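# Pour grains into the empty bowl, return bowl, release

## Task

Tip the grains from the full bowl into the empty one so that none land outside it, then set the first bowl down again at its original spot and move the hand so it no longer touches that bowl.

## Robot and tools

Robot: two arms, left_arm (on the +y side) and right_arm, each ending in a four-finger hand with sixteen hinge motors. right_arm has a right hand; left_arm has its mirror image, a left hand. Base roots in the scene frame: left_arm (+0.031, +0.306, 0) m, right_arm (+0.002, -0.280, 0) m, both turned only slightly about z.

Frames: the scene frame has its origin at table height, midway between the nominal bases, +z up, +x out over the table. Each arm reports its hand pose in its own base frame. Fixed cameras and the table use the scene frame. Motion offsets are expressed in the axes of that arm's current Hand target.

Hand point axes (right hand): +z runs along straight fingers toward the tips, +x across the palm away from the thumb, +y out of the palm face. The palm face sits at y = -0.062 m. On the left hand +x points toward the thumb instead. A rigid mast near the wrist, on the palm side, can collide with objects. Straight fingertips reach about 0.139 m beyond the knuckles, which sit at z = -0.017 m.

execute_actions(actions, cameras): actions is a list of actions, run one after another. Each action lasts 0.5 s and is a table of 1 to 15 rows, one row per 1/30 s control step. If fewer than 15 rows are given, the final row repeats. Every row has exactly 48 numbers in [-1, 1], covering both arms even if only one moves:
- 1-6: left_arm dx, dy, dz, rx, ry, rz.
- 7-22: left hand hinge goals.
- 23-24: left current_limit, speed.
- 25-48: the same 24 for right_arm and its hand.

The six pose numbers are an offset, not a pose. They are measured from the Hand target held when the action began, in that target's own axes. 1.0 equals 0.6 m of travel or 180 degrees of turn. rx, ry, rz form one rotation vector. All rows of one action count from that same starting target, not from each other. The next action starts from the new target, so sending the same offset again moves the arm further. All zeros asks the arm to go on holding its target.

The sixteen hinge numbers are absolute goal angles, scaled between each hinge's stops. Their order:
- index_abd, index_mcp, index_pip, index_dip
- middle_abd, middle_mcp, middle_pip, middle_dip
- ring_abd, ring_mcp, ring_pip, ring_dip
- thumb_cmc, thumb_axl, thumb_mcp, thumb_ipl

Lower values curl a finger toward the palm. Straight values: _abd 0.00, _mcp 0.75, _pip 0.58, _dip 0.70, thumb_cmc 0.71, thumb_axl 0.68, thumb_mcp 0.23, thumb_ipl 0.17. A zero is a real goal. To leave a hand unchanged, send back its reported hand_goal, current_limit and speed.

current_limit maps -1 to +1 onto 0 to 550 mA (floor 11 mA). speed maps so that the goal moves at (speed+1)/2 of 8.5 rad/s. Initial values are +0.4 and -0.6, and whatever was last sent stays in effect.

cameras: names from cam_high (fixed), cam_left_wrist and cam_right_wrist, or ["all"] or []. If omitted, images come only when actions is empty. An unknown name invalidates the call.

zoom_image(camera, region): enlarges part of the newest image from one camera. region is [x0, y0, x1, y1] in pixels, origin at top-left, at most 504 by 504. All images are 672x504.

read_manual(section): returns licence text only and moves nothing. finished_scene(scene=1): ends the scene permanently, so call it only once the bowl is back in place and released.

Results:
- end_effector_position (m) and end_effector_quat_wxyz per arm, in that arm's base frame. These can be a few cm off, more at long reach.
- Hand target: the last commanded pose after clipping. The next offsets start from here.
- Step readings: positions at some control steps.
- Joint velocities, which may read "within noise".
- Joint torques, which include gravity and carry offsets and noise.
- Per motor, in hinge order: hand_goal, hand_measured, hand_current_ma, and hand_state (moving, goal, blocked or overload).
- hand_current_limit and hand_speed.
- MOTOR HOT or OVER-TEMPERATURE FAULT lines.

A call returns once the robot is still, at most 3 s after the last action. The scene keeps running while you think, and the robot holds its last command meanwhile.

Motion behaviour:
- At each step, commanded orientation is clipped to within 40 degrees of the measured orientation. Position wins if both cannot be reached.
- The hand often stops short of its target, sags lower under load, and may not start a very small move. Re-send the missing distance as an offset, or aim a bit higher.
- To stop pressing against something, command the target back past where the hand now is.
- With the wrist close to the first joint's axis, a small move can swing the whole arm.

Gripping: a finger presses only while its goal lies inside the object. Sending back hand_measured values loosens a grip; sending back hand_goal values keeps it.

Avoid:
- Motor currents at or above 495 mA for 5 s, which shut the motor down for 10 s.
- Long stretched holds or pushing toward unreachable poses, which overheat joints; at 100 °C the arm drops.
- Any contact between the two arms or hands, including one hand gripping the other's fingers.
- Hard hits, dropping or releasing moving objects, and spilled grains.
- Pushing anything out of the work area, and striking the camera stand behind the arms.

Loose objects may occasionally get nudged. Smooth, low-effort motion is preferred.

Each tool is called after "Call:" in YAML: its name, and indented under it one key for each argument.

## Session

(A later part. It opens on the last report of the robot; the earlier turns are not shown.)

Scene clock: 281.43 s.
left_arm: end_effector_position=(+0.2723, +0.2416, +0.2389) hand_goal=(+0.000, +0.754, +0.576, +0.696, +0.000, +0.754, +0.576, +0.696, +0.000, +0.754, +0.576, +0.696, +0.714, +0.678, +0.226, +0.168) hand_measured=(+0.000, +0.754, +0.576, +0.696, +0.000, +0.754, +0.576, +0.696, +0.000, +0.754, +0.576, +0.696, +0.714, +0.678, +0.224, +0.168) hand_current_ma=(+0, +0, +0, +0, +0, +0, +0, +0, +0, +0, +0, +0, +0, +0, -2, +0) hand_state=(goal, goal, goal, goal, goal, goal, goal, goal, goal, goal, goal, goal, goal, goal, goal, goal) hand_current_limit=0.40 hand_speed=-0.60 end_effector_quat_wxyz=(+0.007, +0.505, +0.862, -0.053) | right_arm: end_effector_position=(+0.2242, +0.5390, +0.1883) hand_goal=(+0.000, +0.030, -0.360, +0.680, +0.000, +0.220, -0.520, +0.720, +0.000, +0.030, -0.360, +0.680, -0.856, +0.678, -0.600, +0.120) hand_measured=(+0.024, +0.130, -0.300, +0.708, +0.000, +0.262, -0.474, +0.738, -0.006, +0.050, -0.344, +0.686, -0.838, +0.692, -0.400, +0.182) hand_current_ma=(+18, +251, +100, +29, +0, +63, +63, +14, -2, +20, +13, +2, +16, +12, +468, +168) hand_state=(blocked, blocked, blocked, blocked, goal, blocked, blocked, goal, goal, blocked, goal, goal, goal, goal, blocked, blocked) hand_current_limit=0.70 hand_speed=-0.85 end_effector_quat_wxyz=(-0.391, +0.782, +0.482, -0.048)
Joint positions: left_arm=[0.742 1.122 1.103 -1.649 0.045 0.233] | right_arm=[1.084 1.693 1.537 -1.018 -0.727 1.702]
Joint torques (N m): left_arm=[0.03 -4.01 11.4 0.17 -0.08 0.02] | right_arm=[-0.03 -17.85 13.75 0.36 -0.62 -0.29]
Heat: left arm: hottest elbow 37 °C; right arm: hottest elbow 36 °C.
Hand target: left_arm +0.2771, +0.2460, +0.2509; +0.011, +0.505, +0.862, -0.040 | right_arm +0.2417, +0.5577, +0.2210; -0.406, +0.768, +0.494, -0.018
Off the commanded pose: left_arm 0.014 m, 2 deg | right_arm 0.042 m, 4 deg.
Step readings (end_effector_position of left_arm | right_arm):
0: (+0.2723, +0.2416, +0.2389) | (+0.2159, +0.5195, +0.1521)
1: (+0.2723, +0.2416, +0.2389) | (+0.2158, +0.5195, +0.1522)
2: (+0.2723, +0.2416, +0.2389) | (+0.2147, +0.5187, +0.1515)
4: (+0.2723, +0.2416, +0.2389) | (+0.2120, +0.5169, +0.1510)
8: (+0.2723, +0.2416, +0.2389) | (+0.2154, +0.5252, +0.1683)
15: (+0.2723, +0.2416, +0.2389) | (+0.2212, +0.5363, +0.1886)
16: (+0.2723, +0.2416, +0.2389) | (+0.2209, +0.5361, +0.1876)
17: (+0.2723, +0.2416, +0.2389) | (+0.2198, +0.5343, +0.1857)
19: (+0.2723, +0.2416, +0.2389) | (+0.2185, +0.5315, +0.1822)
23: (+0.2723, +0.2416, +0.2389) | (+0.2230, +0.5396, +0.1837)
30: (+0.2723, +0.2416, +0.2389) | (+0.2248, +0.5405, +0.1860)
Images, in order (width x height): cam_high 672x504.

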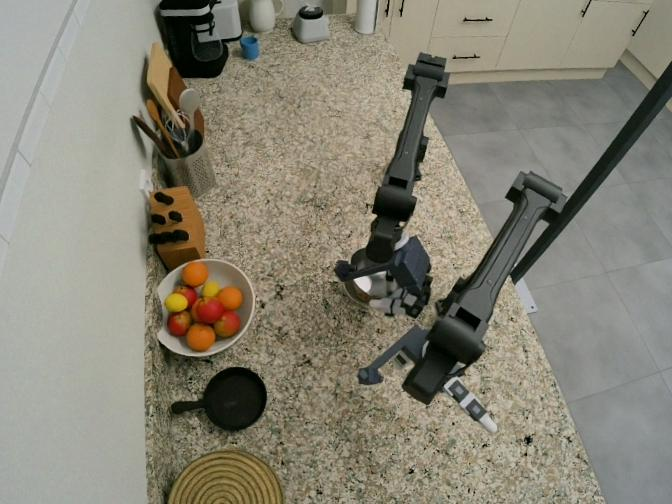

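Call:
execute_actions:
  actions:
    - [[0,0,0,0,0,0,0,0.754,0.576,0.696,0,0.754,0.576,0.696,0,0.754,0.576,0.696,0.714,0.678,0.226,0.168,0.4,-0.6,-0.0558,0.0078,-0.036,0,-0.08,0.0772,0,0.03,-0.36,0.68,0,0.22,-0.52,0.72,0,0.03,-0.36,0.68,-0.857,0.678,-0.6,0.12,0.7,-0.85]]
    - [[0,0,0,0,0,0,0,0.754,0.576,0.696,0,0.754,0.576,0.696,0,0.754,0.576,0.696,0.714,0.678,0.226,0.168,0.4,-0.6,-0.0602,0.0345,-0.0085,-0.0005,0.0114,0.0119,0,0.03,-0.36,0.68,0,0.22,-0.52,0.72,0,0.03,-0.36,0.68,-0.857,0.678,-0.6,0.12,0.7,-0.85]]
    - [[0,0,0,0,0,0,0,0.754,0.576,0.696,0,0.754,0.576,0.696,0,0.754,0.576,0.696,0.714,0.678,0.226,0.168,0.4,-0.6,-0.0585,0.0368,-0.0105,-0.0005,0.0114,0.0119,0,0.03,-0.36,0.68,0,0.22,-0.52,0.72,0,0.03,-0.36,0.68,-0.857,0.678,-0.6,0.12,0.7,-0.85]]
    - [[0,0,0,0,0,0,0,0.754,0.576,0.696,0,0.754,0.576,0.696,0,0.754,0.576,0.696,0.714,0.678,0.226,0.168,0.4,-0.6,-0.0567,0.039,-0.0125,-0.0005,0.0114,0.0119,0,0.03,-0.36,0.68,0,0.22,-0.52,0.72,0,0.03,-0.36,0.68,-0.857,0.678,-0.6,0.12,0.7,-0.85]]
  cameras: ["cam_high"]

Call:
zoom_image:
  camera: "cam_high"
  region: [290, 180, 440, 330]

Scene clock: 289.80 s.
left_arm: end_effector_position=(+0.2723, +0.2416, +0.2389) hand_goal=(+0.000, +0.754, +0.576, +0.696, +0.000, +0.754, +0.576, +0.696, +0.000, +0.754, +0.576, +0.696, +0.714, +0.678, +0.226, +0.168) hand_measured=(+0.000, +0.754, +0.576, +0.696, +0.000, +0.754, +0.576, +0.696, +0.000, +0.754, +0.576, +0.696, +0.714, +0.678, +0.224, +0.168) hand_current_ma=(+0, +0, +0, +0, +0, +0, +0, +0, +0, +0, +0, +0, +0, +0, -2, +0) hand_state=(goal, goal, goal, goal, goal, goal, goal, goal, goal, goal, goal, goal, goal, goal, goal, goal) hand_current_limit=0.40 hand_speed=-0.60 end_effector_quat_wxyz=(+0.007, +0.505, +0.862, -0.053) | right_arm: end_effector_position=(+0.2200, +0.3969, +0.1687) hand_goal=(+0.000, +0.030, -0.360, +0.680, +0.000, +0.220, -0.520, +0.720, +0.000, +0.030, -0.360, +0.680, -0.856, +0.678, -0.600, +0.120) hand_measured=(+0.018, +0.130, -0.300, +0.712, -0.004, +0.270, -0.474, +0.738, -0.008, +0.058, -0.340, +0.686, -0.838, +0.692, -0.402, +0.180) hand_current_ma=(+11, +251, +100, +36, -1, +80, +63, +14, -3, +32, +18, +2, +15, +12, +467, +165) hand_state=(goal, blocked, blocked, blocked, goal, blocked, blocked, goal, goal, blocked, blocked, goal, goal, goal, blocked, blocked) hand_current_limit=0.70 hand_speed=-0.85 end_effector_quat_wxyz=(-0.338, +0.846, +0.383, -0.154)
Joint positions: left_arm=[0.742 1.122 1.103 -1.649 0.045 0.233] | right_arm=[0.933 1.57 1.353 -1.277 -0.758 1.684]
Joint torques (N m): left_arm=[0.03 -4.01 11.38 0.16 -0.08 0.02] | right_arm=[-0.09 -17.61 8.66 0.35 -0.64 0.19]
Heat: left arm: hottest elbow 38 °C; right arm: hottest elbow 38 °C.
Hand target: left_arm +0.2771, +0.2460, +0.2509; +0.011, +0.505, +0.862, -0.040 | right_arm +0.2246, +0.3979, +0.1843; -0.348, +0.846, +0.380, -0.137
Off the commanded pose: left_arm 0.014 m, 2 deg | right_arm 0.016 m, 2 deg.
Step readings (end_effector_position of left_arm | right_arm):
0: (+0.2723, +0.2416, +0.2389) | (+0.2243, +0.5391, +0.1883)
1: (+0.2723, +0.2416, +0.2389) | (+0.2241, +0.5386, +0.1884)
2: (+0.2723, +0.2416, +0.2389) | (+0.2228, +0.5354, +0.1894)
4: (+0.2723, +0.2416, +0.2389) | (+0.2180, +0.5260, +0.1933)
8: (+0.2723, +0.2416, +0.2389) | (+0.2194, +0.5129, +0.1991)
15: (+0.2723, +0.2416, +0.2389) | (+0.2258, +0.5040, +0.1937)
16: (+0.2723, +0.2416, +0.2389) | (+0.2256, +0.5036, +0.1923)
17: (+0.2723, +0.2416, +0.2389) | (+0.2257, +0.5032, +0.1915)
19: (+0.2723, +0.2416, +0.2389) | (+0.2250, +0.4997, +0.1879)
23: (+0.2723, +0.2416, +0.2389) | (+0.2220, +0.4843, +0.1830)
30: (+0.2723, +0.2416, +0.2389) | (+0.2275, +0.4774, +0.1883)
31: (+0.2723, +0.2416, +0.2389) | (+0.2277, +0.4772, +0.1888)
32: (+0.2723, +0.2416, +0.2389) | (+0.2276, +0.4758, +0.1878)
34: (+0.2723, +0.2416, +0.2389) | (+0.2247, +0.4671, +0.1828)
38: (+0.2723, +0.2416, +0.2389) | (+0.2176, +0.4425, +0.1752)
45: (+0.2723, +0.2416, +0.2389) | (+0.2244, +0.4377, +0.1784)
46: (+0.2723, +0.2416, +0.2389) | (+0.2243, +0.4376, +0.1784)
47: (+0.2723, +0.2416, +0.2389) | (+0.2244, +0.4364, +0.1774)
49: (+0.2723, +0.2416, +0.2389) | (+0.2211, +0.4281, +0.1724)
53: (+0.2723, +0.2416, +0.2389) | (+0.2141, +0.4027, +0.1651)
60: (+0.2723, +0.2416, +0.2389) | (+0.2198, +0.3967, +0.1683)
Images, in order (width x height): cam_high 672x504.

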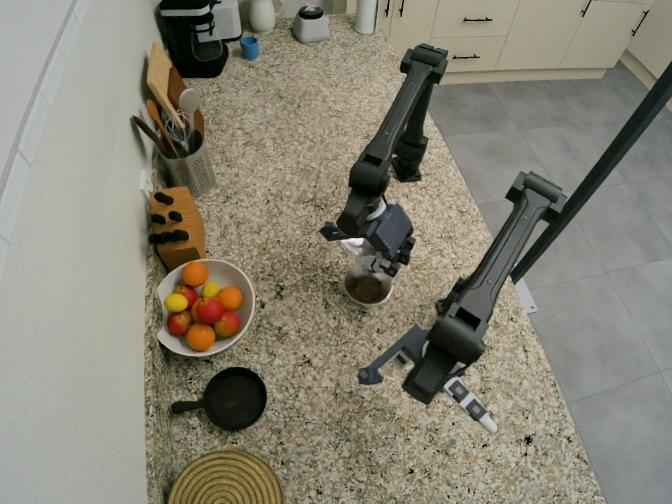

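Scaled by 3.360 from the camera's 672x504 image, which has a finer 960x720 frame.

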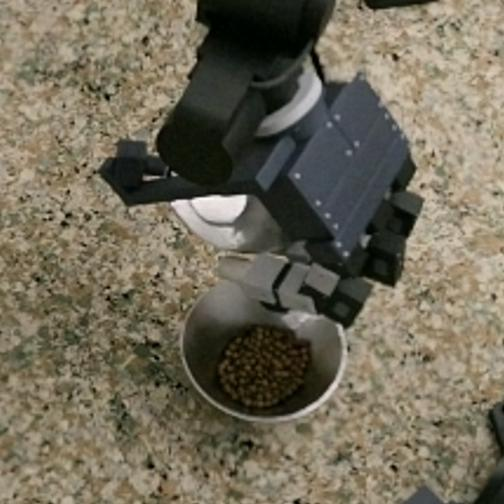

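Call:
execute_actions:
  actions:
    - [[0,0,0,0,0,0,0,0.754,0.576,0.696,0,0.754,0.576,0.696,0,0.754,0.576,0.696,0.714,0.678,0.226,0.168,0.4,-0.6,-0.0547,0.0412,-0.0145,-0.0005,0.0114,0.0119,0,0.03,-0.36,0.68,0,0.22,-0.52,0.72,0,0.03,-0.36,0.68,-0.857,0.678,-0.6,0.12,0.7,-0.85]]
    - [[0,0,0,0,0,0,0,0.754,0.576,0.696,0,0.754,0.576,0.696,0,0.754,0.576,0.696,0.714,0.678,0.226,0.168,0.4,-0.6,-0.0525,0.0433,-0.0165,-0.0005,0.0114,0.0119,0,0.03,-0.36,0.68,0,0.22,-0.52,0.72,0,0.03,-0.36,0.68,-0.857,0.678,-0.6,0.12,0.7,-0.85]]
    - [[0,0,0,0,0,0,0,0.754,0.576,0.696,0,0.754,0.576,0.696,0,0.754,0.576,0.696,0.714,0.678,0.226,0.168,0.4,-0.6,-0.0503,0.0452,-0.0182,-0.0005,0.0114,0.0119,0,0.03,-0.36,0.68,0,0.22,-0.52,0.72,0,0.03,-0.36,0.68,-0.857,0.678,-0.6,0.12,0.7,-0.85]]
  cameras: ["cam_high","cam_right_wrist"]

Call:
zoom_image:
  camera: "cam_high"
  region: [300, 140, 430, 270]

Scene clock: 294.30 s.
left_arm: end_effector_position=(+0.2723, +0.2416, +0.2389) hand_goal=(+0.000, +0.754, +0.576, +0.696, +0.000, +0.754, +0.576, +0.696, +0.000, +0.754, +0.576, +0.696, +0.714, +0.678, +0.226, +0.168) hand_measured=(+0.000, +0.754, +0.576, +0.696, +0.000, +0.754, +0.576, +0.696, +0.000, +0.754, +0.576, +0.696, +0.714, +0.678, +0.224, +0.168) hand_current_ma=(+0, +0, +0, +0, +0, +0, +0, +0, +0, +0, +0, +0, +0, +0, -2, +0) hand_state=(goal, goal, goal, goal, goal, goal, goal, goal, goal, goal, goal, goal, goal, goal, goal, goal) hand_current_limit=0.40 hand_speed=-0.60 end_effector_quat_wxyz=(+0.007, +0.505, +0.862, -0.053) | right_arm: end_effector_position=(+0.2058, +0.2762, +0.1375) hand_goal=(+0.000, +0.030, -0.360, +0.680, +0.000, +0.220, -0.520, +0.720, +0.000, +0.030, -0.360, +0.680, -0.856, +0.678, -0.600, +0.120) hand_measured=(+0.016, +0.130, -0.300, +0.712, -0.006, +0.270, -0.474, +0.738, -0.008, +0.060, -0.338, +0.686, -0.838, +0.692, -0.402, +0.180) hand_current_ma=(+10, +251, +101, +37, -2, +83, +63, +14, -3, +34, +19, +2, +15, +12, +468, +165) hand_state=(goal, blocked, blocked, blocked, goal, blocked, blocked, goal, goal, blocked, blocked, goal, goal, goal, blocked, blocked) hand_current_limit=0.70 hand_speed=-0.85 end_effector_quat_wxyz=(-0.349, +0.876, +0.306, -0.127)
Joint positions: left_arm=[0.742 1.122 1.103 -1.649 0.045 0.233] | right_arm=[0.757 1.312 0.996 -1.186 -0.759 1.682]
Joint torques (N m): left_arm=[0.03 -4.01 11.4 0.17 -0.08 0.02] | right_arm=[0.03 -11.63 8.65 -0.02 -0.71 -0.19]
Heat: left arm: hottest elbow 38 °C; right arm: hottest elbow 38 °C.
Hand target: left_arm +0.2771, +0.2460, +0.2509; +0.011, +0.505, +0.862, -0.040 | right_arm +0.2122, +0.2778, +0.1486; -0.358, +0.873, +0.314, -0.110
Off the commanded pose: left_arm 0.014 m, 2 deg | right_arm 0.013 m, 2 deg.
Step readings (end_effector_position of left_arm | right_arm):
0: (+0.2723, +0.2416, +0.2389) | (+0.2200, +0.3969, +0.1687)
1: (+0.2723, +0.2416, +0.2389) | (+0.2199, +0.3967, +0.1683)
2: (+0.2723, +0.2416, +0.2389) | (+0.2199, +0.3956, +0.1671)
4: (+0.2723, +0.2416, +0.2389) | (+0.2168, +0.3877, +0.1620)
8: (+0.2723, +0.2416, +0.2389) | (+0.2107, +0.3627, +0.1547)
15: (+0.2723, +0.2416, +0.2389) | (+0.2151, +0.3558, +0.1582)
16: (+0.2723, +0.2416, +0.2389) | (+0.2150, +0.3557, +0.1584)
17: (+0.2723, +0.2416, +0.2389) | (+0.2153, +0.3546, +0.1573)
19: (+0.2723, +0.2416, +0.2389) | (+0.2122, +0.3471, +0.1529)
23: (+0.2723, +0.2416, +0.2389) | (+0.2070, +0.3231, +0.1458)
30: (+0.2723, +0.2416, +0.2389) | (+0.2103, +0.3154, +0.1479)
31: (+0.2723, +0.2416, +0.2389) | (+0.2101, +0.3152, +0.1478)
32: (+0.2723, +0.2416, +0.2389) | (+0.2101, +0.3140, +0.1468)
34: (+0.2723, +0.2416, +0.2389) | (+0.2073, +0.3065, +0.1428)
38: (+0.2723, +0.2416, +0.2389) | (+0.2026, +0.2830, +0.1361)
45: (+0.2723, +0.2416, +0.2389) | (+0.2057, +0.2760, +0.1375)
camera_calibration:
cam_right_wrist: T_world_to_cam=[[-0.333145, -0.853158, -0.401418, 0.389049], [-0.270403, -0.321405, 0.907514, -0.0258412], [-0.90327, 0.410878, -0.123622, 0.216061], [0, 0, 0, 1]] pos_world=[0.317783, 0.23484, 0.206332]
Images, in order (width x height): cam_high 672x504, cam_right_wrist 672x504.

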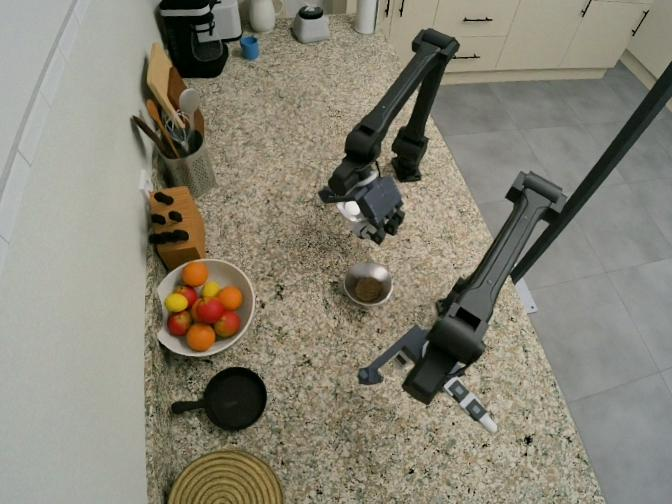

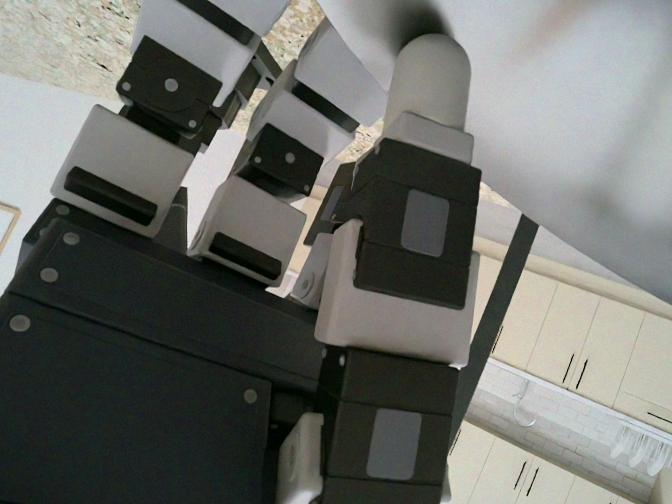

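Scaled by 3.877 from the camera's 672x504 image, which has a finer 960x720 frame.

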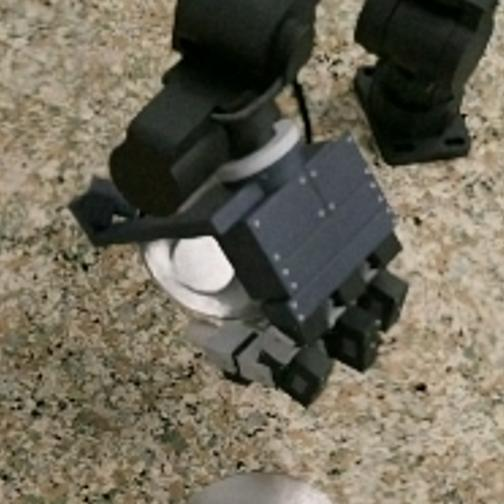

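Call:
zoom_image:
  camera: "cam_right_wrist"
  region: [272, 0, 672, 330]

Call:
zoom_image:
  camera: "cam_high"
  region: [325, 185, 385, 245]

Scaled by 1.260 from the camera's 672x504 image, which has a finer 960x720 frame.

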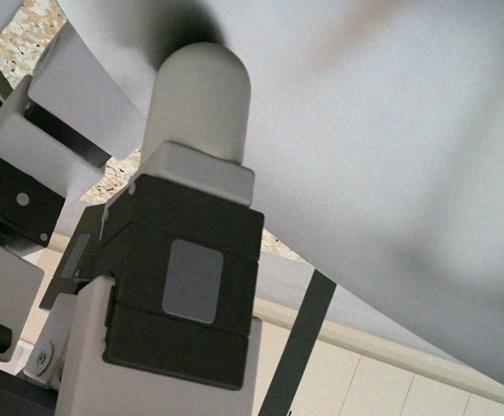

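Scaled by 8.400 from the camera's 672x504 image, which has a finer 960x720 frame.

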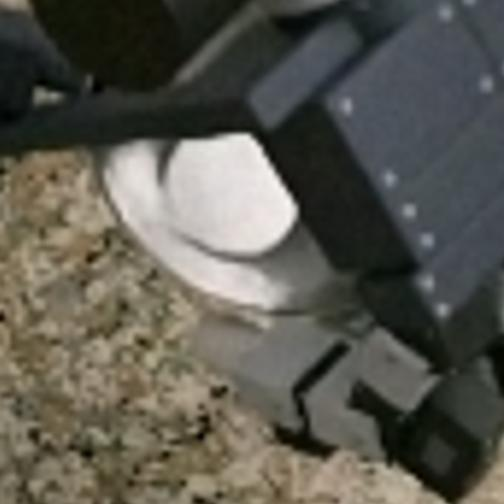

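Call:
execute_actions:
  actions:
    - [[0,0,0,0,0,0,0,0.754,0.576,0.696,0,0.754,0.576,0.696,0,0.754,0.576,0.696,0.714,0.678,0.226,0.168,0.4,-0.6,-0.0006,0.043,0.0438,0,0,0,0,0.03,-0.36,0.68,0,0.22,-0.52,0.72,0,0.03,-0.36,0.68,-0.857,0.678,-0.6,0.12,0.7,-0.85]]
    - [[0,0,0,0,0,0,0,0.754,0.576,0.696,0,0.754,0.576,0.696,0,0.754,0.576,0.696,0.714,0.678,0.226,0.168,0.4,-0.6,-0.0006,0.043,0.0438,0,0,0,0,0.03,-0.36,0.68,0,0.22,-0.52,0.72,0,0.03,-0.36,0.68,-0.857,0.678,-0.6,0.12,0.7,-0.85]]
  cameras: ["cam_high","cam_right_wrist"]

Call:
zoom_image:
  camera: "cam_high"
  region: [315, 175, 405, 265]

Scene clock: 316.53 s.
left_arm: end_effector_position=(+0.2723, +0.2416, +0.2389) hand_goal=(+0.000, +0.754, +0.576, +0.696, +0.000, +0.754, +0.576, +0.696, +0.000, +0.754, +0.576, +0.696, +0.714, +0.678, +0.226, +0.168) hand_measured=(+0.000, +0.754, +0.576, +0.696, +0.000, +0.754, +0.576, +0.696, +0.000, +0.754, +0.576, +0.696, +0.714, +0.678, +0.224, +0.168) hand_current_ma=(+0, +0, +0, +0, +0, +0, +0, +0, +0, +0, +0, +0, +0, +0, -2, +0) hand_state=(goal, goal, goal, goal, goal, goal, goal, goal, goal, goal, goal, goal, goal, goal, goal, goal) hand_current_limit=0.40 hand_speed=-0.60 end_effector_quat_wxyz=(+0.007, +0.505, +0.862, -0.053) | right_arm: end_effector_position=(+0.2036, +0.2744, +0.0692) hand_goal=(+0.000, +0.030, -0.360, +0.680, +0.000, +0.220, -0.520, +0.720, +0.000, +0.030, -0.360, +0.680, -0.856, +0.678, -0.600, +0.120) hand_measured=(+0.016, +0.130, -0.300, +0.712, -0.006, +0.270, -0.474, +0.738, -0.008, +0.060, -0.338, +0.686, -0.838, +0.692, -0.402, +0.180) hand_current_ma=(+10, +251, +101, +37, -2, +83, +63, +14, -3, +34, +19, +2, +15, +12, +468, +165) hand_state=(goal, blocked, blocked, blocked, goal, blocked, blocked, goal, goal, blocked, blocked, goal, goal, goal, blocked, blocked) hand_current_limit=0.70 hand_speed=-0.85 end_effector_quat_wxyz=(-0.351, +0.875, +0.310, -0.125)
Joint positions: left_arm=[0.742 1.122 1.103 -1.649 0.045 0.233] | right_arm=[0.757 1.382 0.867 -0.986 -0.761 1.675]
Joint torques (N m): left_arm=[-0.03 -4.01 11.38 0.17 -0.09 0.02] | right_arm=[-0.21 -10.75 8.08 0.35 -0.64 -0.09]
Heat: left arm: hottest elbow 38 °C; right arm: hottest elbow 35 °C.
Hand target: left_arm +0.2771, +0.2460, +0.2509; +0.011, +0.505, +0.862, -0.040 | right_arm +0.2140, +0.2782, +0.0749; -0.357, +0.873, +0.314, -0.109
Off the commanded pose: left_arm 0.014 m, 2 deg | right_arm 0.012 m, 2 deg.
Step readings (end_effector_position of left_arm | right_arm):
0: (+0.2723, +0.2416, +0.2389) | (+0.2059, +0.2762, +0.1375)
1: (+0.2723, +0.2416, +0.2389) | (+0.2058, +0.2762, +0.1373)
2: (+0.2723, +0.2416, +0.2389) | (+0.2059, +0.2765, +0.1361)
4: (+0.2723, +0.2416, +0.2389) | (+0.2070, +0.2776, +0.1303)
8: (+0.2723, +0.2416, +0.2389) | (+0.2039, +0.2746, +0.1159)
15: (+0.2723, +0.2416, +0.2389) | (+0.2037, +0.2745, +0.1079)
16: (+0.2723, +0.2416, +0.2389) | (+0.2041, +0.2748, +0.1077)
17: (+0.2723, +0.2416, +0.2389) | (+0.2048, +0.2755, +0.1065)
19: (+0.2723, +0.2416, +0.2389) | (+0.2070, +0.2776, +0.1005)
23: (+0.2723, +0.2416, +0.2389) | (+0.2051, +0.2758, +0.0823)
30: (+0.2723, +0.2416, +0.2389) | (+0.2030, +0.2738, +0.0693)
camera_calibration:
cam_right_wrist: T_world_to_cam=[[-0.327013, -0.852877, -0.407017, 0.358398], [-0.271636, -0.32769, 0.904894, 0.0370739], [-0.905139, 0.406472, -0.124513, 0.208055], [0, 0, 0, 1]] pos_world=[0.31559, 0.23325, 0.138232]
Images, in order (width x height): cam_high 672x504, cam_right_wrist 672x504.

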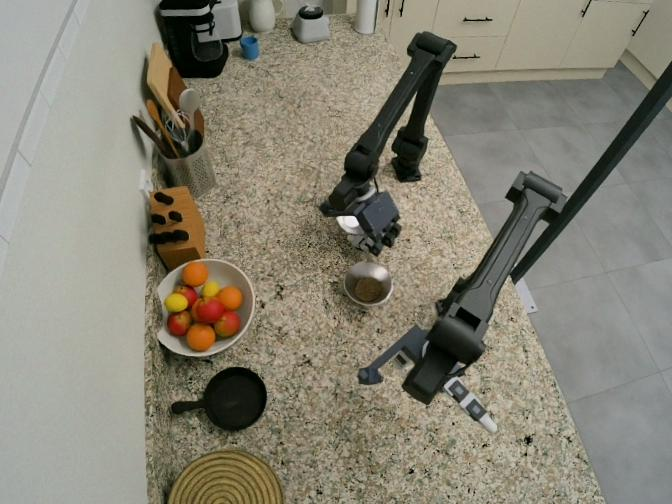

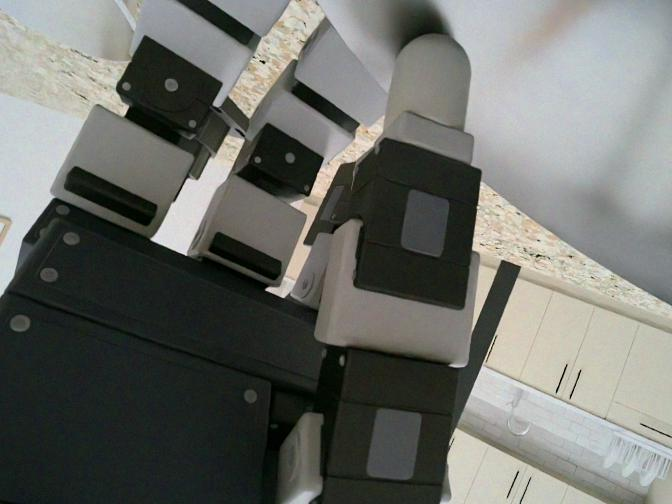

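Scaled by 5.600 from the camera's 672x504 image, which has a finer 960x720 frame.

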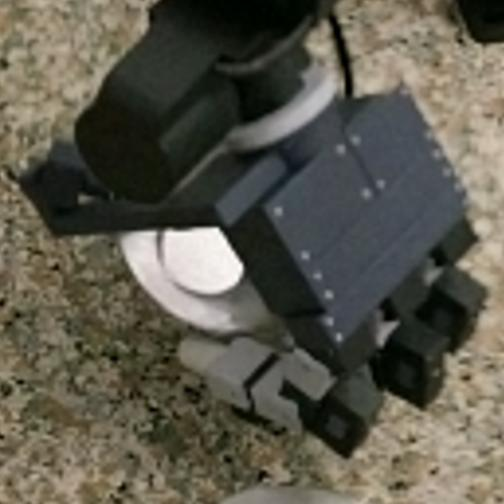

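Call:
execute_actions:
  actions:
    - [[0,0,0,0,0,0,0,0.754,0.576,0.696,0,0.754,0.576,0.696,0,0.754,0.576,0.696,0.714,0.678,0.226,0.168,0.4,-0.6,0,0,0,0,0,0,0,0.11,-0.31,0.7,0,0.29,-0.46,0.75,0,0.085,-0.318,0.7,-0.857,0.678,-0.5,0.16,0.7,-0.9]]
    - [[0,0,0,0,0,0,0,0.754,0.576,0.696,0,0.754,0.576,0.696,0,0.754,0.576,0.696,0.714,0.678,0.226,0.168,0.4,-0.6,0,0,0,0,0,0,0,0.12,-0.305,0.7,0,0.31,-0.45,0.75,0,0.1,-0.31,0.7,-0.857,0.678,-0.47,0.168,0.7,-0.9]]
  cameras: ["cam_high","cam_right_wrist"]

Call:
zoom_image:
  camera: "cam_high"
  region: [315, 175, 405, 265]

Scene clock: 320.07 s.
left_arm: end_effector_position=(+0.2723, +0.2416, +0.2389) hand_goal=(+0.000, +0.754, +0.576, +0.696, +0.000, +0.754, +0.576, +0.696, +0.000, +0.754, +0.576, +0.696, +0.714, +0.678, +0.226, +0.168) hand_measured=(+0.000, +0.754, +0.576, +0.696, +0.000, +0.754, +0.576, +0.696, +0.000, +0.754, +0.576, +0.696, +0.714, +0.678, +0.224, +0.168) hand_current_ma=(+0, +0, +0, +0, +0, +0, +0, +0, +0, +0, +0, +0, +0, +0, -2, +0) hand_state=(goal, goal, goal, goal, goal, goal, goal, goal, goal, goal, goal, goal, goal, goal, goal, goal) hand_current_limit=0.40 hand_speed=-0.60 end_effector_quat_wxyz=(+0.007, +0.505, +0.862, -0.053) | right_arm: end_effector_position=(+0.2036, +0.2745, +0.0693) hand_goal=(+0.000, +0.120, -0.304, +0.700, +0.000, +0.310, -0.450, +0.750, +0.000, +0.100, -0.310, +0.700, -0.856, +0.678, -0.470, +0.168) hand_measured=(+0.014, +0.152, -0.272, +0.722, -0.006, +0.318, -0.440, +0.756, -0.008, +0.110, -0.302, +0.702, -0.838, +0.694, -0.406, +0.186) hand_current_ma=(+7, +41, +37, +18, -2, +5, +5, +2, -3, +5, +4, +1, +15, +16, +169, +24) hand_state=(goal, blocked, blocked, blocked, goal, goal, goal, goal, goal, goal, goal, goal, goal, goal, blocked, goal) hand_current_limit=0.70 hand_speed=-0.90 end_effector_quat_wxyz=(-0.351, +0.875, +0.310, -0.125)
Joint positions: left_arm=[0.742 1.122 1.103 -1.649 0.045 0.233] | right_arm=[0.757 1.382 0.867 -0.986 -0.761 1.675]
Joint torques (N m): left_arm=[-0.03 -4.01 11.4 0.16 -0.08 0.02] | right_arm=[-0.32 -10.64 8.08 0.39 -0.64 -0.1]
Heat: left arm: hottest elbow 38 °C; right arm: hottest elbow 35 °C.
Hand target: left_arm +0.2771, +0.2460, +0.2509; +0.011, +0.505, +0.862, -0.040 | right_arm +0.2139, +0.2782, +0.0750; -0.358, +0.873, +0.313, -0.110
Off the commanded pose: left_arm 0.014 m, 2 deg | right_arm 0.012 m, 2 deg.
Step readings (end_effector_position of left_arm | right_arm):
0: (+0.2723, +0.2416, +0.2389) | (+0.2036, +0.2744, +0.0692)
1: (+0.2723, +0.2416, +0.2389) | (+0.2036, +0.2744, +0.0692)
2: (+0.2723, +0.2416, +0.2389) | (+0.2036, +0.2744, +0.0692)
4: (+0.2723, +0.2416, +0.2389) | (+0.2036, +0.2744, +0.0692)
8: (+0.2723, +0.2416, +0.2389) | (+0.2036, +0.2744, +0.0692)
15: (+0.2723, +0.2416, +0.2389) | (+0.2036, +0.2745, +0.0693)
16: (+0.2723, +0.2416, +0.2389) | (+0.2036, +0.2745, +0.0693)
17: (+0.2723, +0.2416, +0.2389) | (+0.2036, +0.2745, +0.0693)
19: (+0.2723, +0.2416, +0.2389) | (+0.2036, +0.2745, +0.0693)
23: (+0.2723, +0.2416, +0.2389) | (+0.2036, +0.2745, +0.0693)
30: (+0.2723, +0.2416, +0.2389) | (+0.2036, +0.2745, +0.0693)
camera_calibration:
cam_right_wrist: T_world_to_cam=[[-0.32696, -0.852691, -0.40745, 0.358483], [-0.271624, -0.328162, 0.904726, 0.0372371], [-0.905162, 0.406483, -0.124316, 0.207992], [0, 0, 0, 1]] pos_world=[0.31559, 0.23335, 0.138231]
Images, in order (width x height): cam_high 672x504, cam_right_wrist 672x504.

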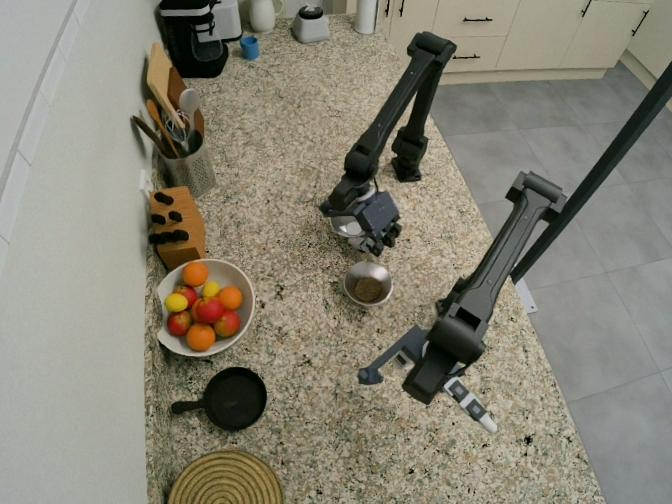

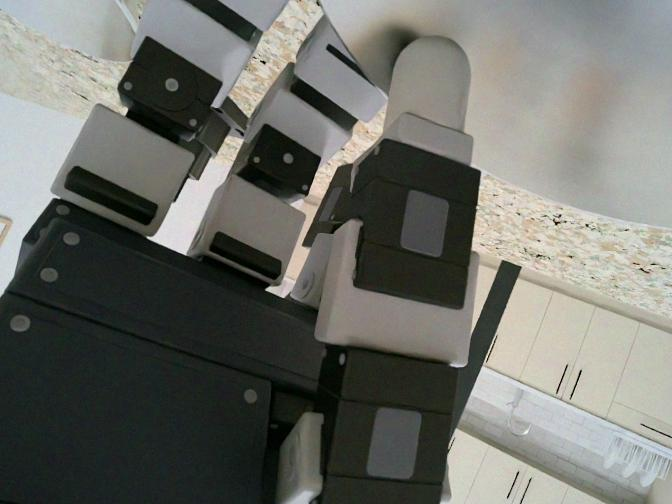

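Scaled by 5.600 from the camera's 672x504 image, which has a finer 960x720 frame.

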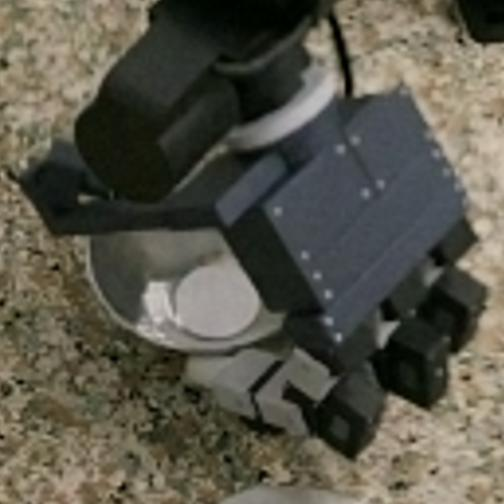

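Call:
execute_actions:
  actions:
    - [[0,0,0,0,0,0,0,0.754,0.576,0.696,0,0.754,0.576,0.696,0,0.754,0.576,0.696,0.714,0.678,0.226,0.168,0.4,-0.6,0.0075,-0.032,-0.0222,0,0,0,0,0.12,-0.305,0.7,0,0.31,-0.45,0.75,0,0.1,-0.31,0.7,-0.857,0.678,-0.47,0.168,0.7,-0.9]]
    - [[0,0,0,0,0,0,0,0.754,0.576,0.696,0,0.754,0.576,0.696,0,0.754,0.576,0.696,0.714,0.678,0.226,0.168,0.4,-0.6,-0.0012,0.0193,0.0213,0,0,0,0,0.12,-0.305,0.7,0,0.31,-0.45,0.75,0,0.1,-0.31,0.7,-0.857,0.678,-0.47,0.168,0.7,-0.9]]
    - [[0,0,0,0,0,0,0,0.754,0.576,0.696,0,0.754,0.576,0.696,0,0.754,0.576,0.696,0.714,0.678,0.226,0.168,0.4,-0.6,-0.0012,0.0193,0.0213,0,0,0,0,0.12,-0.305,0.7,0,0.31,-0.45,0.75,0,0.1,-0.31,0.7,-0.857,0.678,-0.47,0.168,0.7,-0.9]]
  cameras: ["cam_high","cam_right_wrist"]

Call:
zoom_image:
  camera: "cam_high"
  region: [315, 175, 405, 265]

Scene clock: 326.93 s.
left_arm: end_effector_position=(+0.2723, +0.2416, +0.2389) hand_goal=(+0.000, +0.754, +0.576, +0.696, +0.000, +0.754, +0.576, +0.696, +0.000, +0.754, +0.576, +0.696, +0.714, +0.678, +0.226, +0.168) hand_measured=(+0.000, +0.754, +0.576, +0.696, +0.000, +0.754, +0.576, +0.696, +0.000, +0.754, +0.576, +0.696, +0.714, +0.678, +0.224, +0.168) hand_current_ma=(+0, +0, +0, +0, +0, +0, +0, +0, +0, +0, +0, +0, +0, +0, -2, +0) hand_state=(goal, goal, goal, goal, goal, goal, goal, goal, goal, goal, goal, goal, goal, goal, goal, goal) hand_current_limit=0.40 hand_speed=-0.60 end_effector_quat_wxyz=(+0.007, +0.505, +0.862, -0.053) | right_arm: end_effector_position=(+0.2115, +0.2818, +0.0649) hand_goal=(+0.000, +0.120, -0.304, +0.700, +0.000, +0.310, -0.450, +0.750, +0.000, +0.100, -0.310, +0.700, -0.856, +0.678, -0.470, +0.168) hand_measured=(+0.012, +0.156, -0.272, +0.720, -0.004, +0.322, -0.440, +0.756, -0.006, +0.112, -0.298, +0.704, -0.840, +0.694, -0.420, +0.186) hand_current_ma=(+5, +46, +37, +17, -1, +8, +5, +2, -1, +8, +7, +1, +13, +16, +116, +24) hand_state=(goal, blocked, blocked, blocked, goal, goal, goal, goal, goal, goal, goal, goal, goal, goal, blocked, goal) hand_current_limit=0.70 hand_speed=-0.90 end_effector_quat_wxyz=(-0.357, +0.872, +0.315, -0.112)
Joint positions: left_arm=[0.742 1.122 1.103 -1.649 0.045 0.233] | right_arm=[0.757 1.394 0.867 -0.941 -0.761 1.676]
Joint torques (N m): left_arm=[0.03 -4.07 11.38 0.17 -0.09 0.02] | right_arm=[0.97 -9.76 7.36 0.5 -0.6 0.1]
Heat: left arm: hottest elbow 38 °C; right arm: hottest elbow 34 °C.
Hand target: left_arm +0.2771, +0.2460, +0.2509; +0.011, +0.505, +0.862, -0.040 | right_arm +0.2131, +0.2847, +0.0635; -0.357, +0.873, +0.313, -0.109
Off the commanded pose: left_arm 0.014 m, 2 deg | right_arm 0.004 m, 0 deg.
Step readings (end_effector_position of left_arm | right_arm):
0: (+0.2723, +0.2416, +0.2389) | (+0.2036, +0.2745, +0.0693)
1: (+0.2723, +0.2416, +0.2389) | (+0.2036, +0.2745, +0.0693)
2: (+0.2723, +0.2416, +0.2389) | (+0.2036, +0.2744, +0.0693)
4: (+0.2723, +0.2416, +0.2389) | (+0.2023, +0.2732, +0.0694)
8: (+0.2723, +0.2416, +0.2389) | (+0.1988, +0.2699, +0.0705)
15: (+0.2723, +0.2416, +0.2389) | (+0.1971, +0.2683, +0.0719)
16: (+0.2723, +0.2416, +0.2389) | (+0.1971, +0.2683, +0.0719)
17: (+0.2723, +0.2416, +0.2389) | (+0.1971, +0.2683, +0.0719)
19: (+0.2723, +0.2416, +0.2389) | (+0.1981, +0.2693, +0.0718)
23: (+0.2723, +0.2416, +0.2389) | (+0.2015, +0.2724, +0.0715)
30: (+0.2723, +0.2416, +0.2389) | (+0.2029, +0.2738, +0.0714)
31: (+0.2723, +0.2416, +0.2389) | (+0.2030, +0.2739, +0.0714)
32: (+0.2723, +0.2416, +0.2389) | (+0.2038, +0.2746, +0.0712)
34: (+0.2723, +0.2416, +0.2389) | (+0.2064, +0.2771, +0.0701)
38: (+0.2723, +0.2416, +0.2389) | (+0.2102, +0.2807, +0.0666)
45: (+0.2723, +0.2416, +0.2389) | (+0.2113, +0.2817, +0.0649)
camera_calibration:
cam_right_wrist: T_world_to_cam=[[-0.318139, -0.843243, -0.433277, 0.362723], [-0.292882, -0.347247, 0.890864, 0.0564139], [-0.901669, 0.410318, -0.136497, 0.210577], [0, 0, 0, 1]] pos_world=[0.32179, 0.239049, 0.135646]
Images, in order (width x height): cam_high 672x504, cam_right_wrist 672x504.

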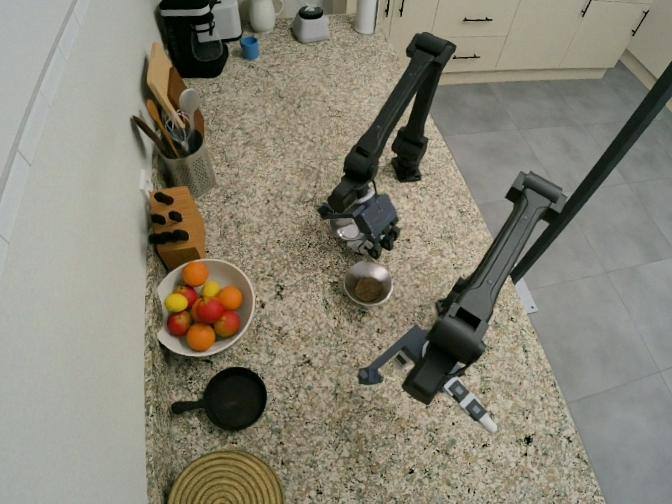

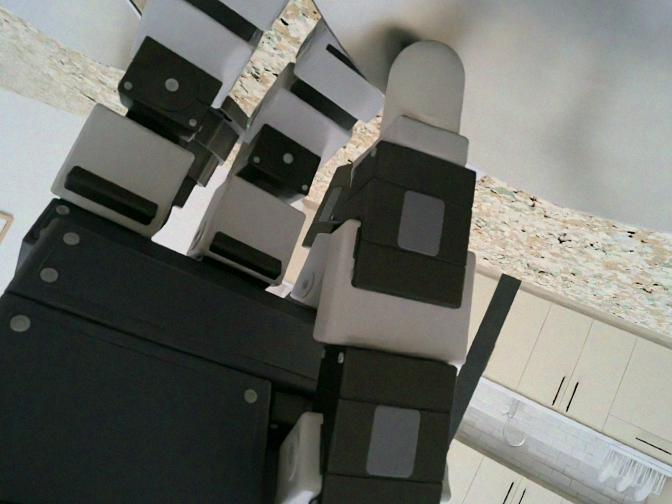

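Scaled by 5.600 from the camera's 672x504 image, which has a finer 960x720 frame.

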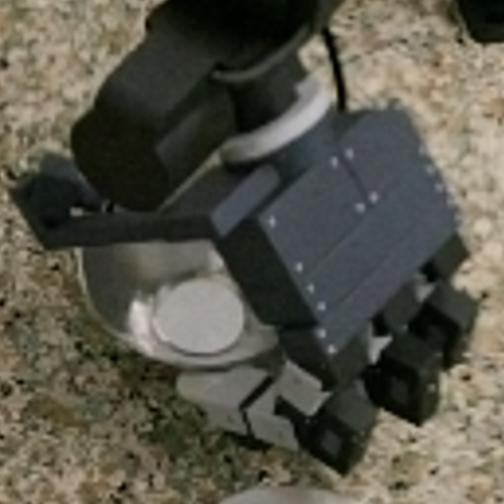

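Call:
execute_actions:
  actions:
    - [[0,0,0,0,0,0,0,0.754,0.576,0.696,0,0.754,0.576,0.696,0,0.754,0.576,0.696,0.714,0.678,0.226,0.168,0.4,-0.6,0,0,0,0,0,0,0,0.19,-0.29,0.72,0,0.36,-0.45,0.75,0,0.16,-0.31,0.7,-0.857,0.678,-0.41,0.168,0.5,-0.9]]
    - [[0,0,0,0,0,0,0,0.754,0.576,0.696,0,0.754,0.576,0.696,0,0.754,0.576,0.696,0.714,0.678,0.226,0.168,0.4,-0.6,0,0,0,0,0,0,0,0.3,-0.35,0.73,0,0.46,-0.5,0.75,0,0.3,-0.36,0.73,-0.857,0.678,-0.35,0.168,0.5,-0.85]]
  cameras: ["cam_high","cam_right_wrist"]

Call:
zoom_image:
  camera: "cam_high"
  region: [315, 175, 405, 265]

Scene clock: 330.47 s.
left_arm: end_effector_position=(+0.2723, +0.2416, +0.2389) hand_goal=(+0.000, +0.754, +0.576, +0.696, +0.000, +0.754, +0.576, +0.696, +0.000, +0.754, +0.576, +0.696, +0.714, +0.678, +0.226, +0.168) hand_measured=(+0.000, +0.754, +0.576, +0.696, +0.000, +0.754, +0.576, +0.696, +0.000, +0.754, +0.576, +0.696, +0.714, +0.678, +0.224, +0.168) hand_current_ma=(+0, +0, +0, +0, +0, +0, +0, +0, +0, +0, +0, +0, +0, +0, -2, +0) hand_state=(goal, goal, goal, goal, goal, goal, goal, goal, goal, goal, goal, goal, goal, goal, goal, goal) hand_current_limit=0.40 hand_speed=-0.60 end_effector_quat_wxyz=(+0.007, +0.505, +0.862, -0.053) | right_arm: end_effector_position=(+0.2119, +0.2823, +0.0649) hand_goal=(+0.000, +0.300, -0.350, +0.730, +0.000, +0.460, -0.500, +0.750, +0.000, +0.300, -0.360, +0.730, -0.856, +0.678, -0.350, +0.168) hand_measured=(+0.004, +0.296, -0.344, +0.728, -0.002, +0.454, -0.494, +0.754, -0.004, +0.296, -0.354, +0.728, -0.850, +0.682, -0.352, +0.170) hand_current_ma=(+1, -1, +3, +0, -1, -3, +3, +1, -1, -1, +3, -1, +3, +2, -1, +1) hand_state=(goal, goal, goal, goal, goal, goal, goal, goal, goal, goal, goal, goal, goal, goal, goal, goal) hand_current_limit=0.50 hand_speed=-0.85 end_effector_quat_wxyz=(-0.357, +0.872, +0.315, -0.111)
Joint positions: left_arm=[0.742 1.122 1.103 -1.649 0.045 0.233] | right_arm=[0.757 1.394 0.867 -0.938 -0.761 1.677]
Joint torques (N m): left_arm=[-0.03 -4.01 11.4 0.14 -0.08 0.01] | right_arm=[0.79 -9.82 7.36 0.54 -0.64 0.09]
Heat: left arm: hottest elbow 38 °C; right arm: hottest elbow 34 °C.
Hand target: left_arm +0.2771, +0.2460, +0.2509; +0.011, +0.505, +0.862, -0.040 | right_arm +0.2131, +0.2848, +0.0635; -0.358, +0.873, +0.313, -0.109
Off the commanded pose: left_arm 0.014 m, 2 deg | right_arm 0.003 m, 0 deg.
Step readings (end_effector_position of left_arm | right_arm):
0: (+0.2723, +0.2416, +0.2389) | (+0.2115, +0.2818, +0.0649)
1: (+0.2723, +0.2416, +0.2389) | (+0.2115, +0.2818, +0.0649)
2: (+0.2723, +0.2416, +0.2389) | (+0.2115, +0.2818, +0.0649)
4: (+0.2723, +0.2416, +0.2389) | (+0.2114, +0.2818, +0.0649)
8: (+0.2723, +0.2416, +0.2389) | (+0.2116, +0.2820, +0.0649)
15: (+0.2723, +0.2416, +0.2389) | (+0.2119, +0.2823, +0.0649)
16: (+0.2723, +0.2416, +0.2389) | (+0.2119, +0.2823, +0.0649)
17: (+0.2723, +0.2416, +0.2389) | (+0.2119, +0.2823, +0.0649)
19: (+0.2723, +0.2416, +0.2389) | (+0.2119, +0.2823, +0.0649)
23: (+0.2723, +0.2416, +0.2389) | (+0.2119, +0.2823, +0.0649)
30: (+0.2723, +0.2416, +0.2389) | (+0.2119, +0.2823, +0.0649)
camera_calibration:
cam_right_wrist: T_world_to_cam=[[-0.31794, -0.842392, -0.435074, 0.36309], [-0.29439, -0.34849, 0.889881, 0.0574325], [-0.901248, 0.411011, -0.137193, 0.210531], [0, 0, 0, 1]] pos_world=[0.32209, 0.239348, 0.135746]
Images, in order (width x height): cam_high 672x504, cam_right_wrist 672x504.

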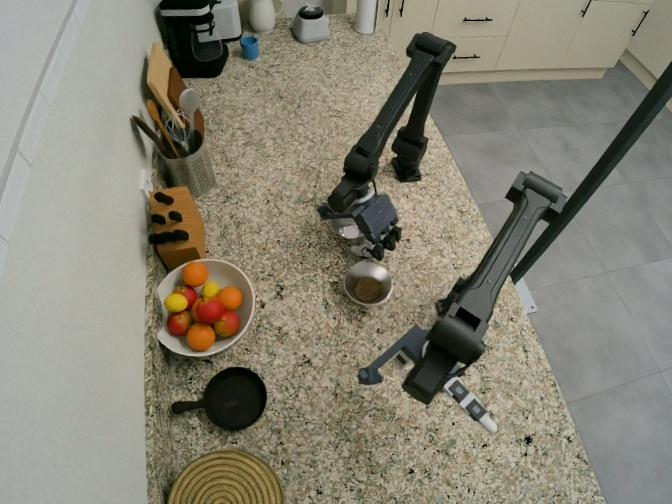

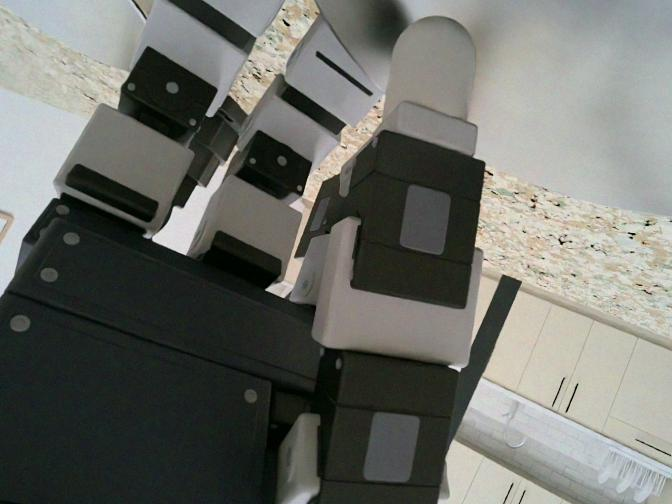

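Scaled by 5.600 from the camera's 672x504 image, which has a finer 960x720 frame.

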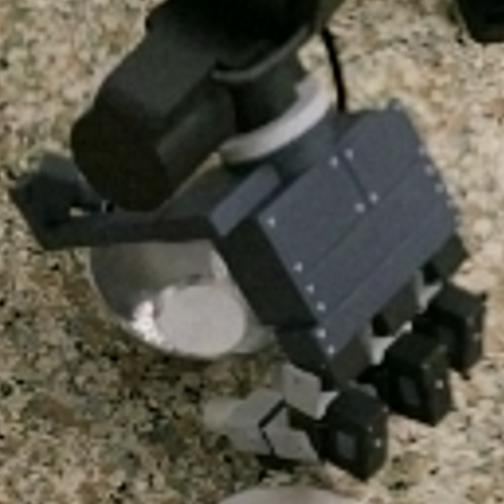

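Call:
execute_actions:
  actions:
    - [[0,0,0,0,0,0,0,0.754,0.576,0.696,0,0.754,0.576,0.696,0,0.754,0.576,0.696,0.714,0.678,0.226,0.168,0.4,-0.6,0,0,0,0,0,0,0,0.6,-0.6,0.71,0,0.65,-0.62,0.71,0,0.6,-0.6,0.71,-0.857,0.678,-0.3,0.168,0.4,-0.7]]
    - [[0,0,0,0,0,0,0,0.754,0.576,0.696,0,0.754,0.576,0.696,0,0.754,0.576,0.696,0.714,0.678,0.226,0.168,0.4,-0.6,0,0,0,0,0,0,0,0.89,-0.737,0.696,0,0.89,-0.737,0.696,0,0.89,-0.737,0.696,-0.857,0.678,-0.281,0.168,0.4,-0.7]]
    - [[0,0,0,0,0,0,0,0.754,0.576,0.696,0,0.754,0.576,0.696,0,0.754,0.576,0.696,0.714,0.678,0.226,0.168,0.4,-0.6,0.012,-0.04,-0.0415,0,0,0,0,0.89,-0.737,0.696,0,0.89,-0.737,0.696,0,0.89,-0.737,0.696,-0.857,0.678,-0.281,0.168,0.4,-0.7]]
    - [[0,0,0,0,0,0,0,0.754,0.576,0.696,0,0.754,0.576,0.696,0,0.754,0.576,0.696,0.714,0.678,0.226,0.168,0.4,-0.6,0.003,-0.0462,-0.048,0,0,0,0,0.89,-0.737,0.696,0,0.89,-0.737,0.696,0,0.89,-0.737,0.696,-0.857,0.678,-0.281,0.168,0.4,-0.7]]
  cameras: ["cam_high","cam_right_wrist"]

Call:
zoom_image:
  camera: "cam_high"
  region: [305, 155, 425, 275]

Scene clock: 337.03 s.
left_arm: end_effector_position=(+0.2723, +0.2416, +0.2389) hand_goal=(+0.000, +0.754, +0.576, +0.696, +0.000, +0.754, +0.576, +0.696, +0.000, +0.754, +0.576, +0.696, +0.714, +0.678, +0.226, +0.168) hand_measured=(+0.000, +0.754, +0.576, +0.696, +0.000, +0.754, +0.576, +0.696, +0.000, +0.754, +0.576, +0.696, +0.714, +0.678, +0.224, +0.168) hand_current_ma=(+0, +0, +0, +0, +0, +0, +0, +0, +0, +0, +0, +0, +0, +0, -2, +0) hand_state=(goal, goal, goal, goal, goal, goal, goal, goal, goal, goal, goal, goal, goal, goal, goal, goal) hand_current_limit=0.40 hand_speed=-0.60 end_effector_quat_wxyz=(+0.007, +0.505, +0.862, -0.053) | right_arm: end_effector_position=(+0.2069, +0.2772, +0.1208) hand_goal=(+0.000, +0.890, -0.736, +0.696, +0.000, +0.890, -0.736, +0.696, +0.000, +0.890, -0.736, +0.696, -0.856, +0.678, -0.280, +0.168) hand_measured=(+0.002, +0.878, -0.730, +0.700, -0.002, +0.878, -0.730, +0.700, -0.002, +0.878, -0.732, +0.700, -0.852, +0.682, -0.282, +0.170) hand_current_ma=(+1, -9, +2, +1, -1, -8, +2, +1, +0, -8, +1, +1, +2, +1, -1, +1) hand_state=(goal, goal, goal, goal, goal, goal, goal, goal, goal, goal, goal, goal, goal, goal, goal, goal) hand_current_limit=0.40 hand_speed=-0.70 end_effector_quat_wxyz=(-0.350, +0.875, +0.309, -0.125)
Joint positions: left_arm=[0.742 1.122 1.103 -1.649 0.045 0.233] | right_arm=[0.757 1.329 0.966 -1.137 -0.76 1.677]
Joint torques (N m): left_arm=[0.03 -4.01 11.4 0.16 -0.08 0.01] | right_arm=[0.91 -10.17 11.06 -0.12 -0.77 0.1]
Heat: left arm: hottest elbow 38 °C; right arm: hottest elbow 34 °C.
Hand target: left_arm +0.2771, +0.2460, +0.2509; +0.011, +0.505, +0.862, -0.040 | right_arm +0.2181, +0.2889, +0.1383; -0.358, +0.873, +0.313, -0.109
Off the commanded pose: left_arm 0.014 m, 2 deg | right_arm 0.024 m, 2 deg.
Step readings (end_effector_position of left_arm | right_arm):
0: (+0.2723, +0.2416, +0.2389) | (+0.2119, +0.2823, +0.0649)
1: (+0.2723, +0.2416, +0.2389) | (+0.2119, +0.2823, +0.0649)
2: (+0.2723, +0.2416, +0.2389) | (+0.2120, +0.2822, +0.0649)
4: (+0.2723, +0.2416, +0.2389) | (+0.2120, +0.2822, +0.0649)
8: (+0.2723, +0.2416, +0.2389) | (+0.2120, +0.2822, +0.0649)
15: (+0.2723, +0.2416, +0.2389) | (+0.2120, +0.2822, +0.0649)
16: (+0.2723, +0.2416, +0.2389) | (+0.2120, +0.2822, +0.0649)
17: (+0.2723, +0.2416, +0.2389) | (+0.2120, +0.2822, +0.0649)
19: (+0.2723, +0.2416, +0.2389) | (+0.2120, +0.2822, +0.0649)
23: (+0.2723, +0.2416, +0.2389) | (+0.2120, +0.2822, +0.0649)
30: (+0.2723, +0.2416, +0.2389) | (+0.2120, +0.2822, +0.0649)
31: (+0.2723, +0.2416, +0.2389) | (+0.2120, +0.2822, +0.0649)
32: (+0.2723, +0.2416, +0.2389) | (+0.2114, +0.2815, +0.0649)
34: (+0.2723, +0.2416, +0.2389) | (+0.2073, +0.2778, +0.0653)
38: (+0.2723, +0.2416, +0.2389) | (+0.2014, +0.2721, +0.0681)
45: (+0.2723, +0.2416, +0.2389) | (+0.2040, +0.2746, +0.0768)
46: (+0.2723, +0.2416, +0.2389) | (+0.2043, +0.2748, +0.0777)
47: (+0.2723, +0.2416, +0.2389) | (+0.2037, +0.2742, +0.0793)
49: (+0.2723, +0.2416, +0.2389) | (+0.2017, +0.2723, +0.0859)
53: (+0.2723, +0.2416, +0.2389) | (+0.2036, +0.2741, +0.1050)
60: (+0.2723, +0.2416, +0.2389) | (+0.2079, +0.2782, +0.1207)
camera_calibration:
cam_right_wrist: T_world_to_cam=[[-0.328484, -0.852837, -0.405915, 0.383082], [-0.272284, -0.326013, 0.905305, -0.00810199], [-0.904411, 0.407903, -0.125124, 0.215784], [0, 0, 0, 1]] pos_world=[0.318788, 0.236047, 0.189833]
Images, in order (width x height): cam_high 672x504, cam_right_wrist 672x504.

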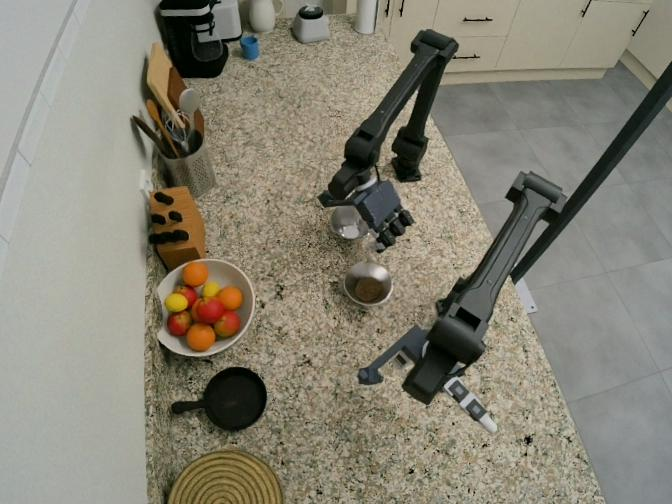

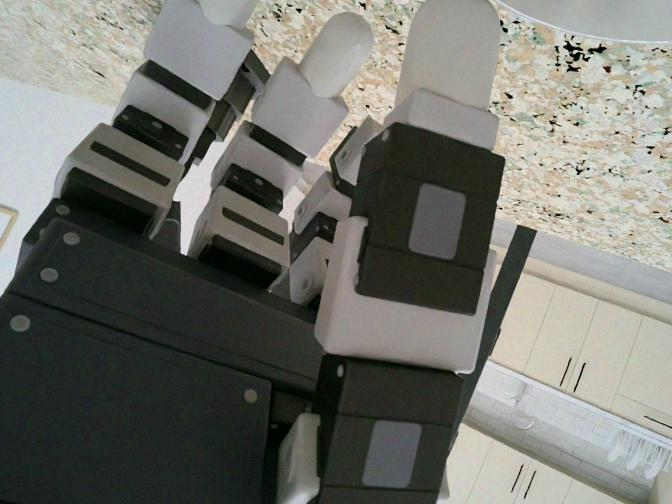

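Scaled by 4.200 from the camera's 672x504 image, which has a finer 960x720 frame.

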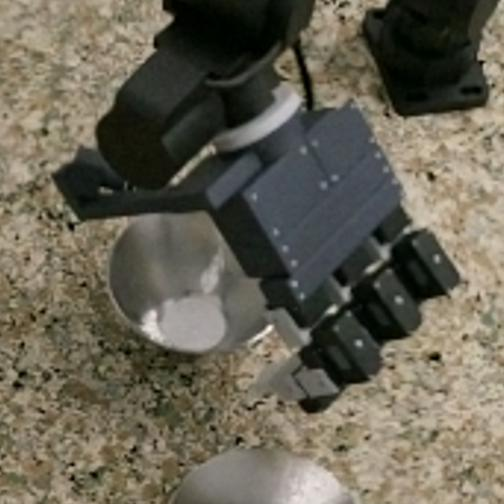

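Call:
zoom_image:
  camera: "cam_high"
  region: [310, 230, 430, 340]

Scaled by 4.200 from the camera's 672x504 image, which has a finer 960x720 frame.

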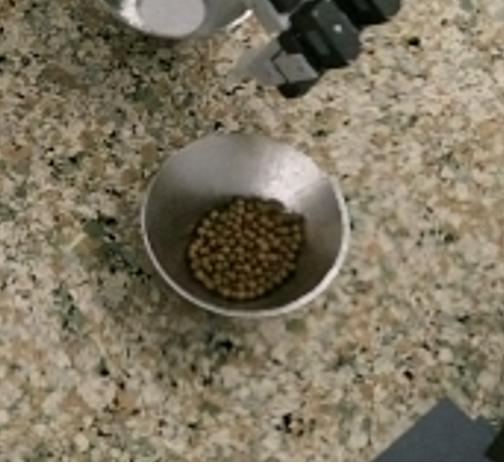

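Call:
finished_scene:

The scene is finished: the task was done.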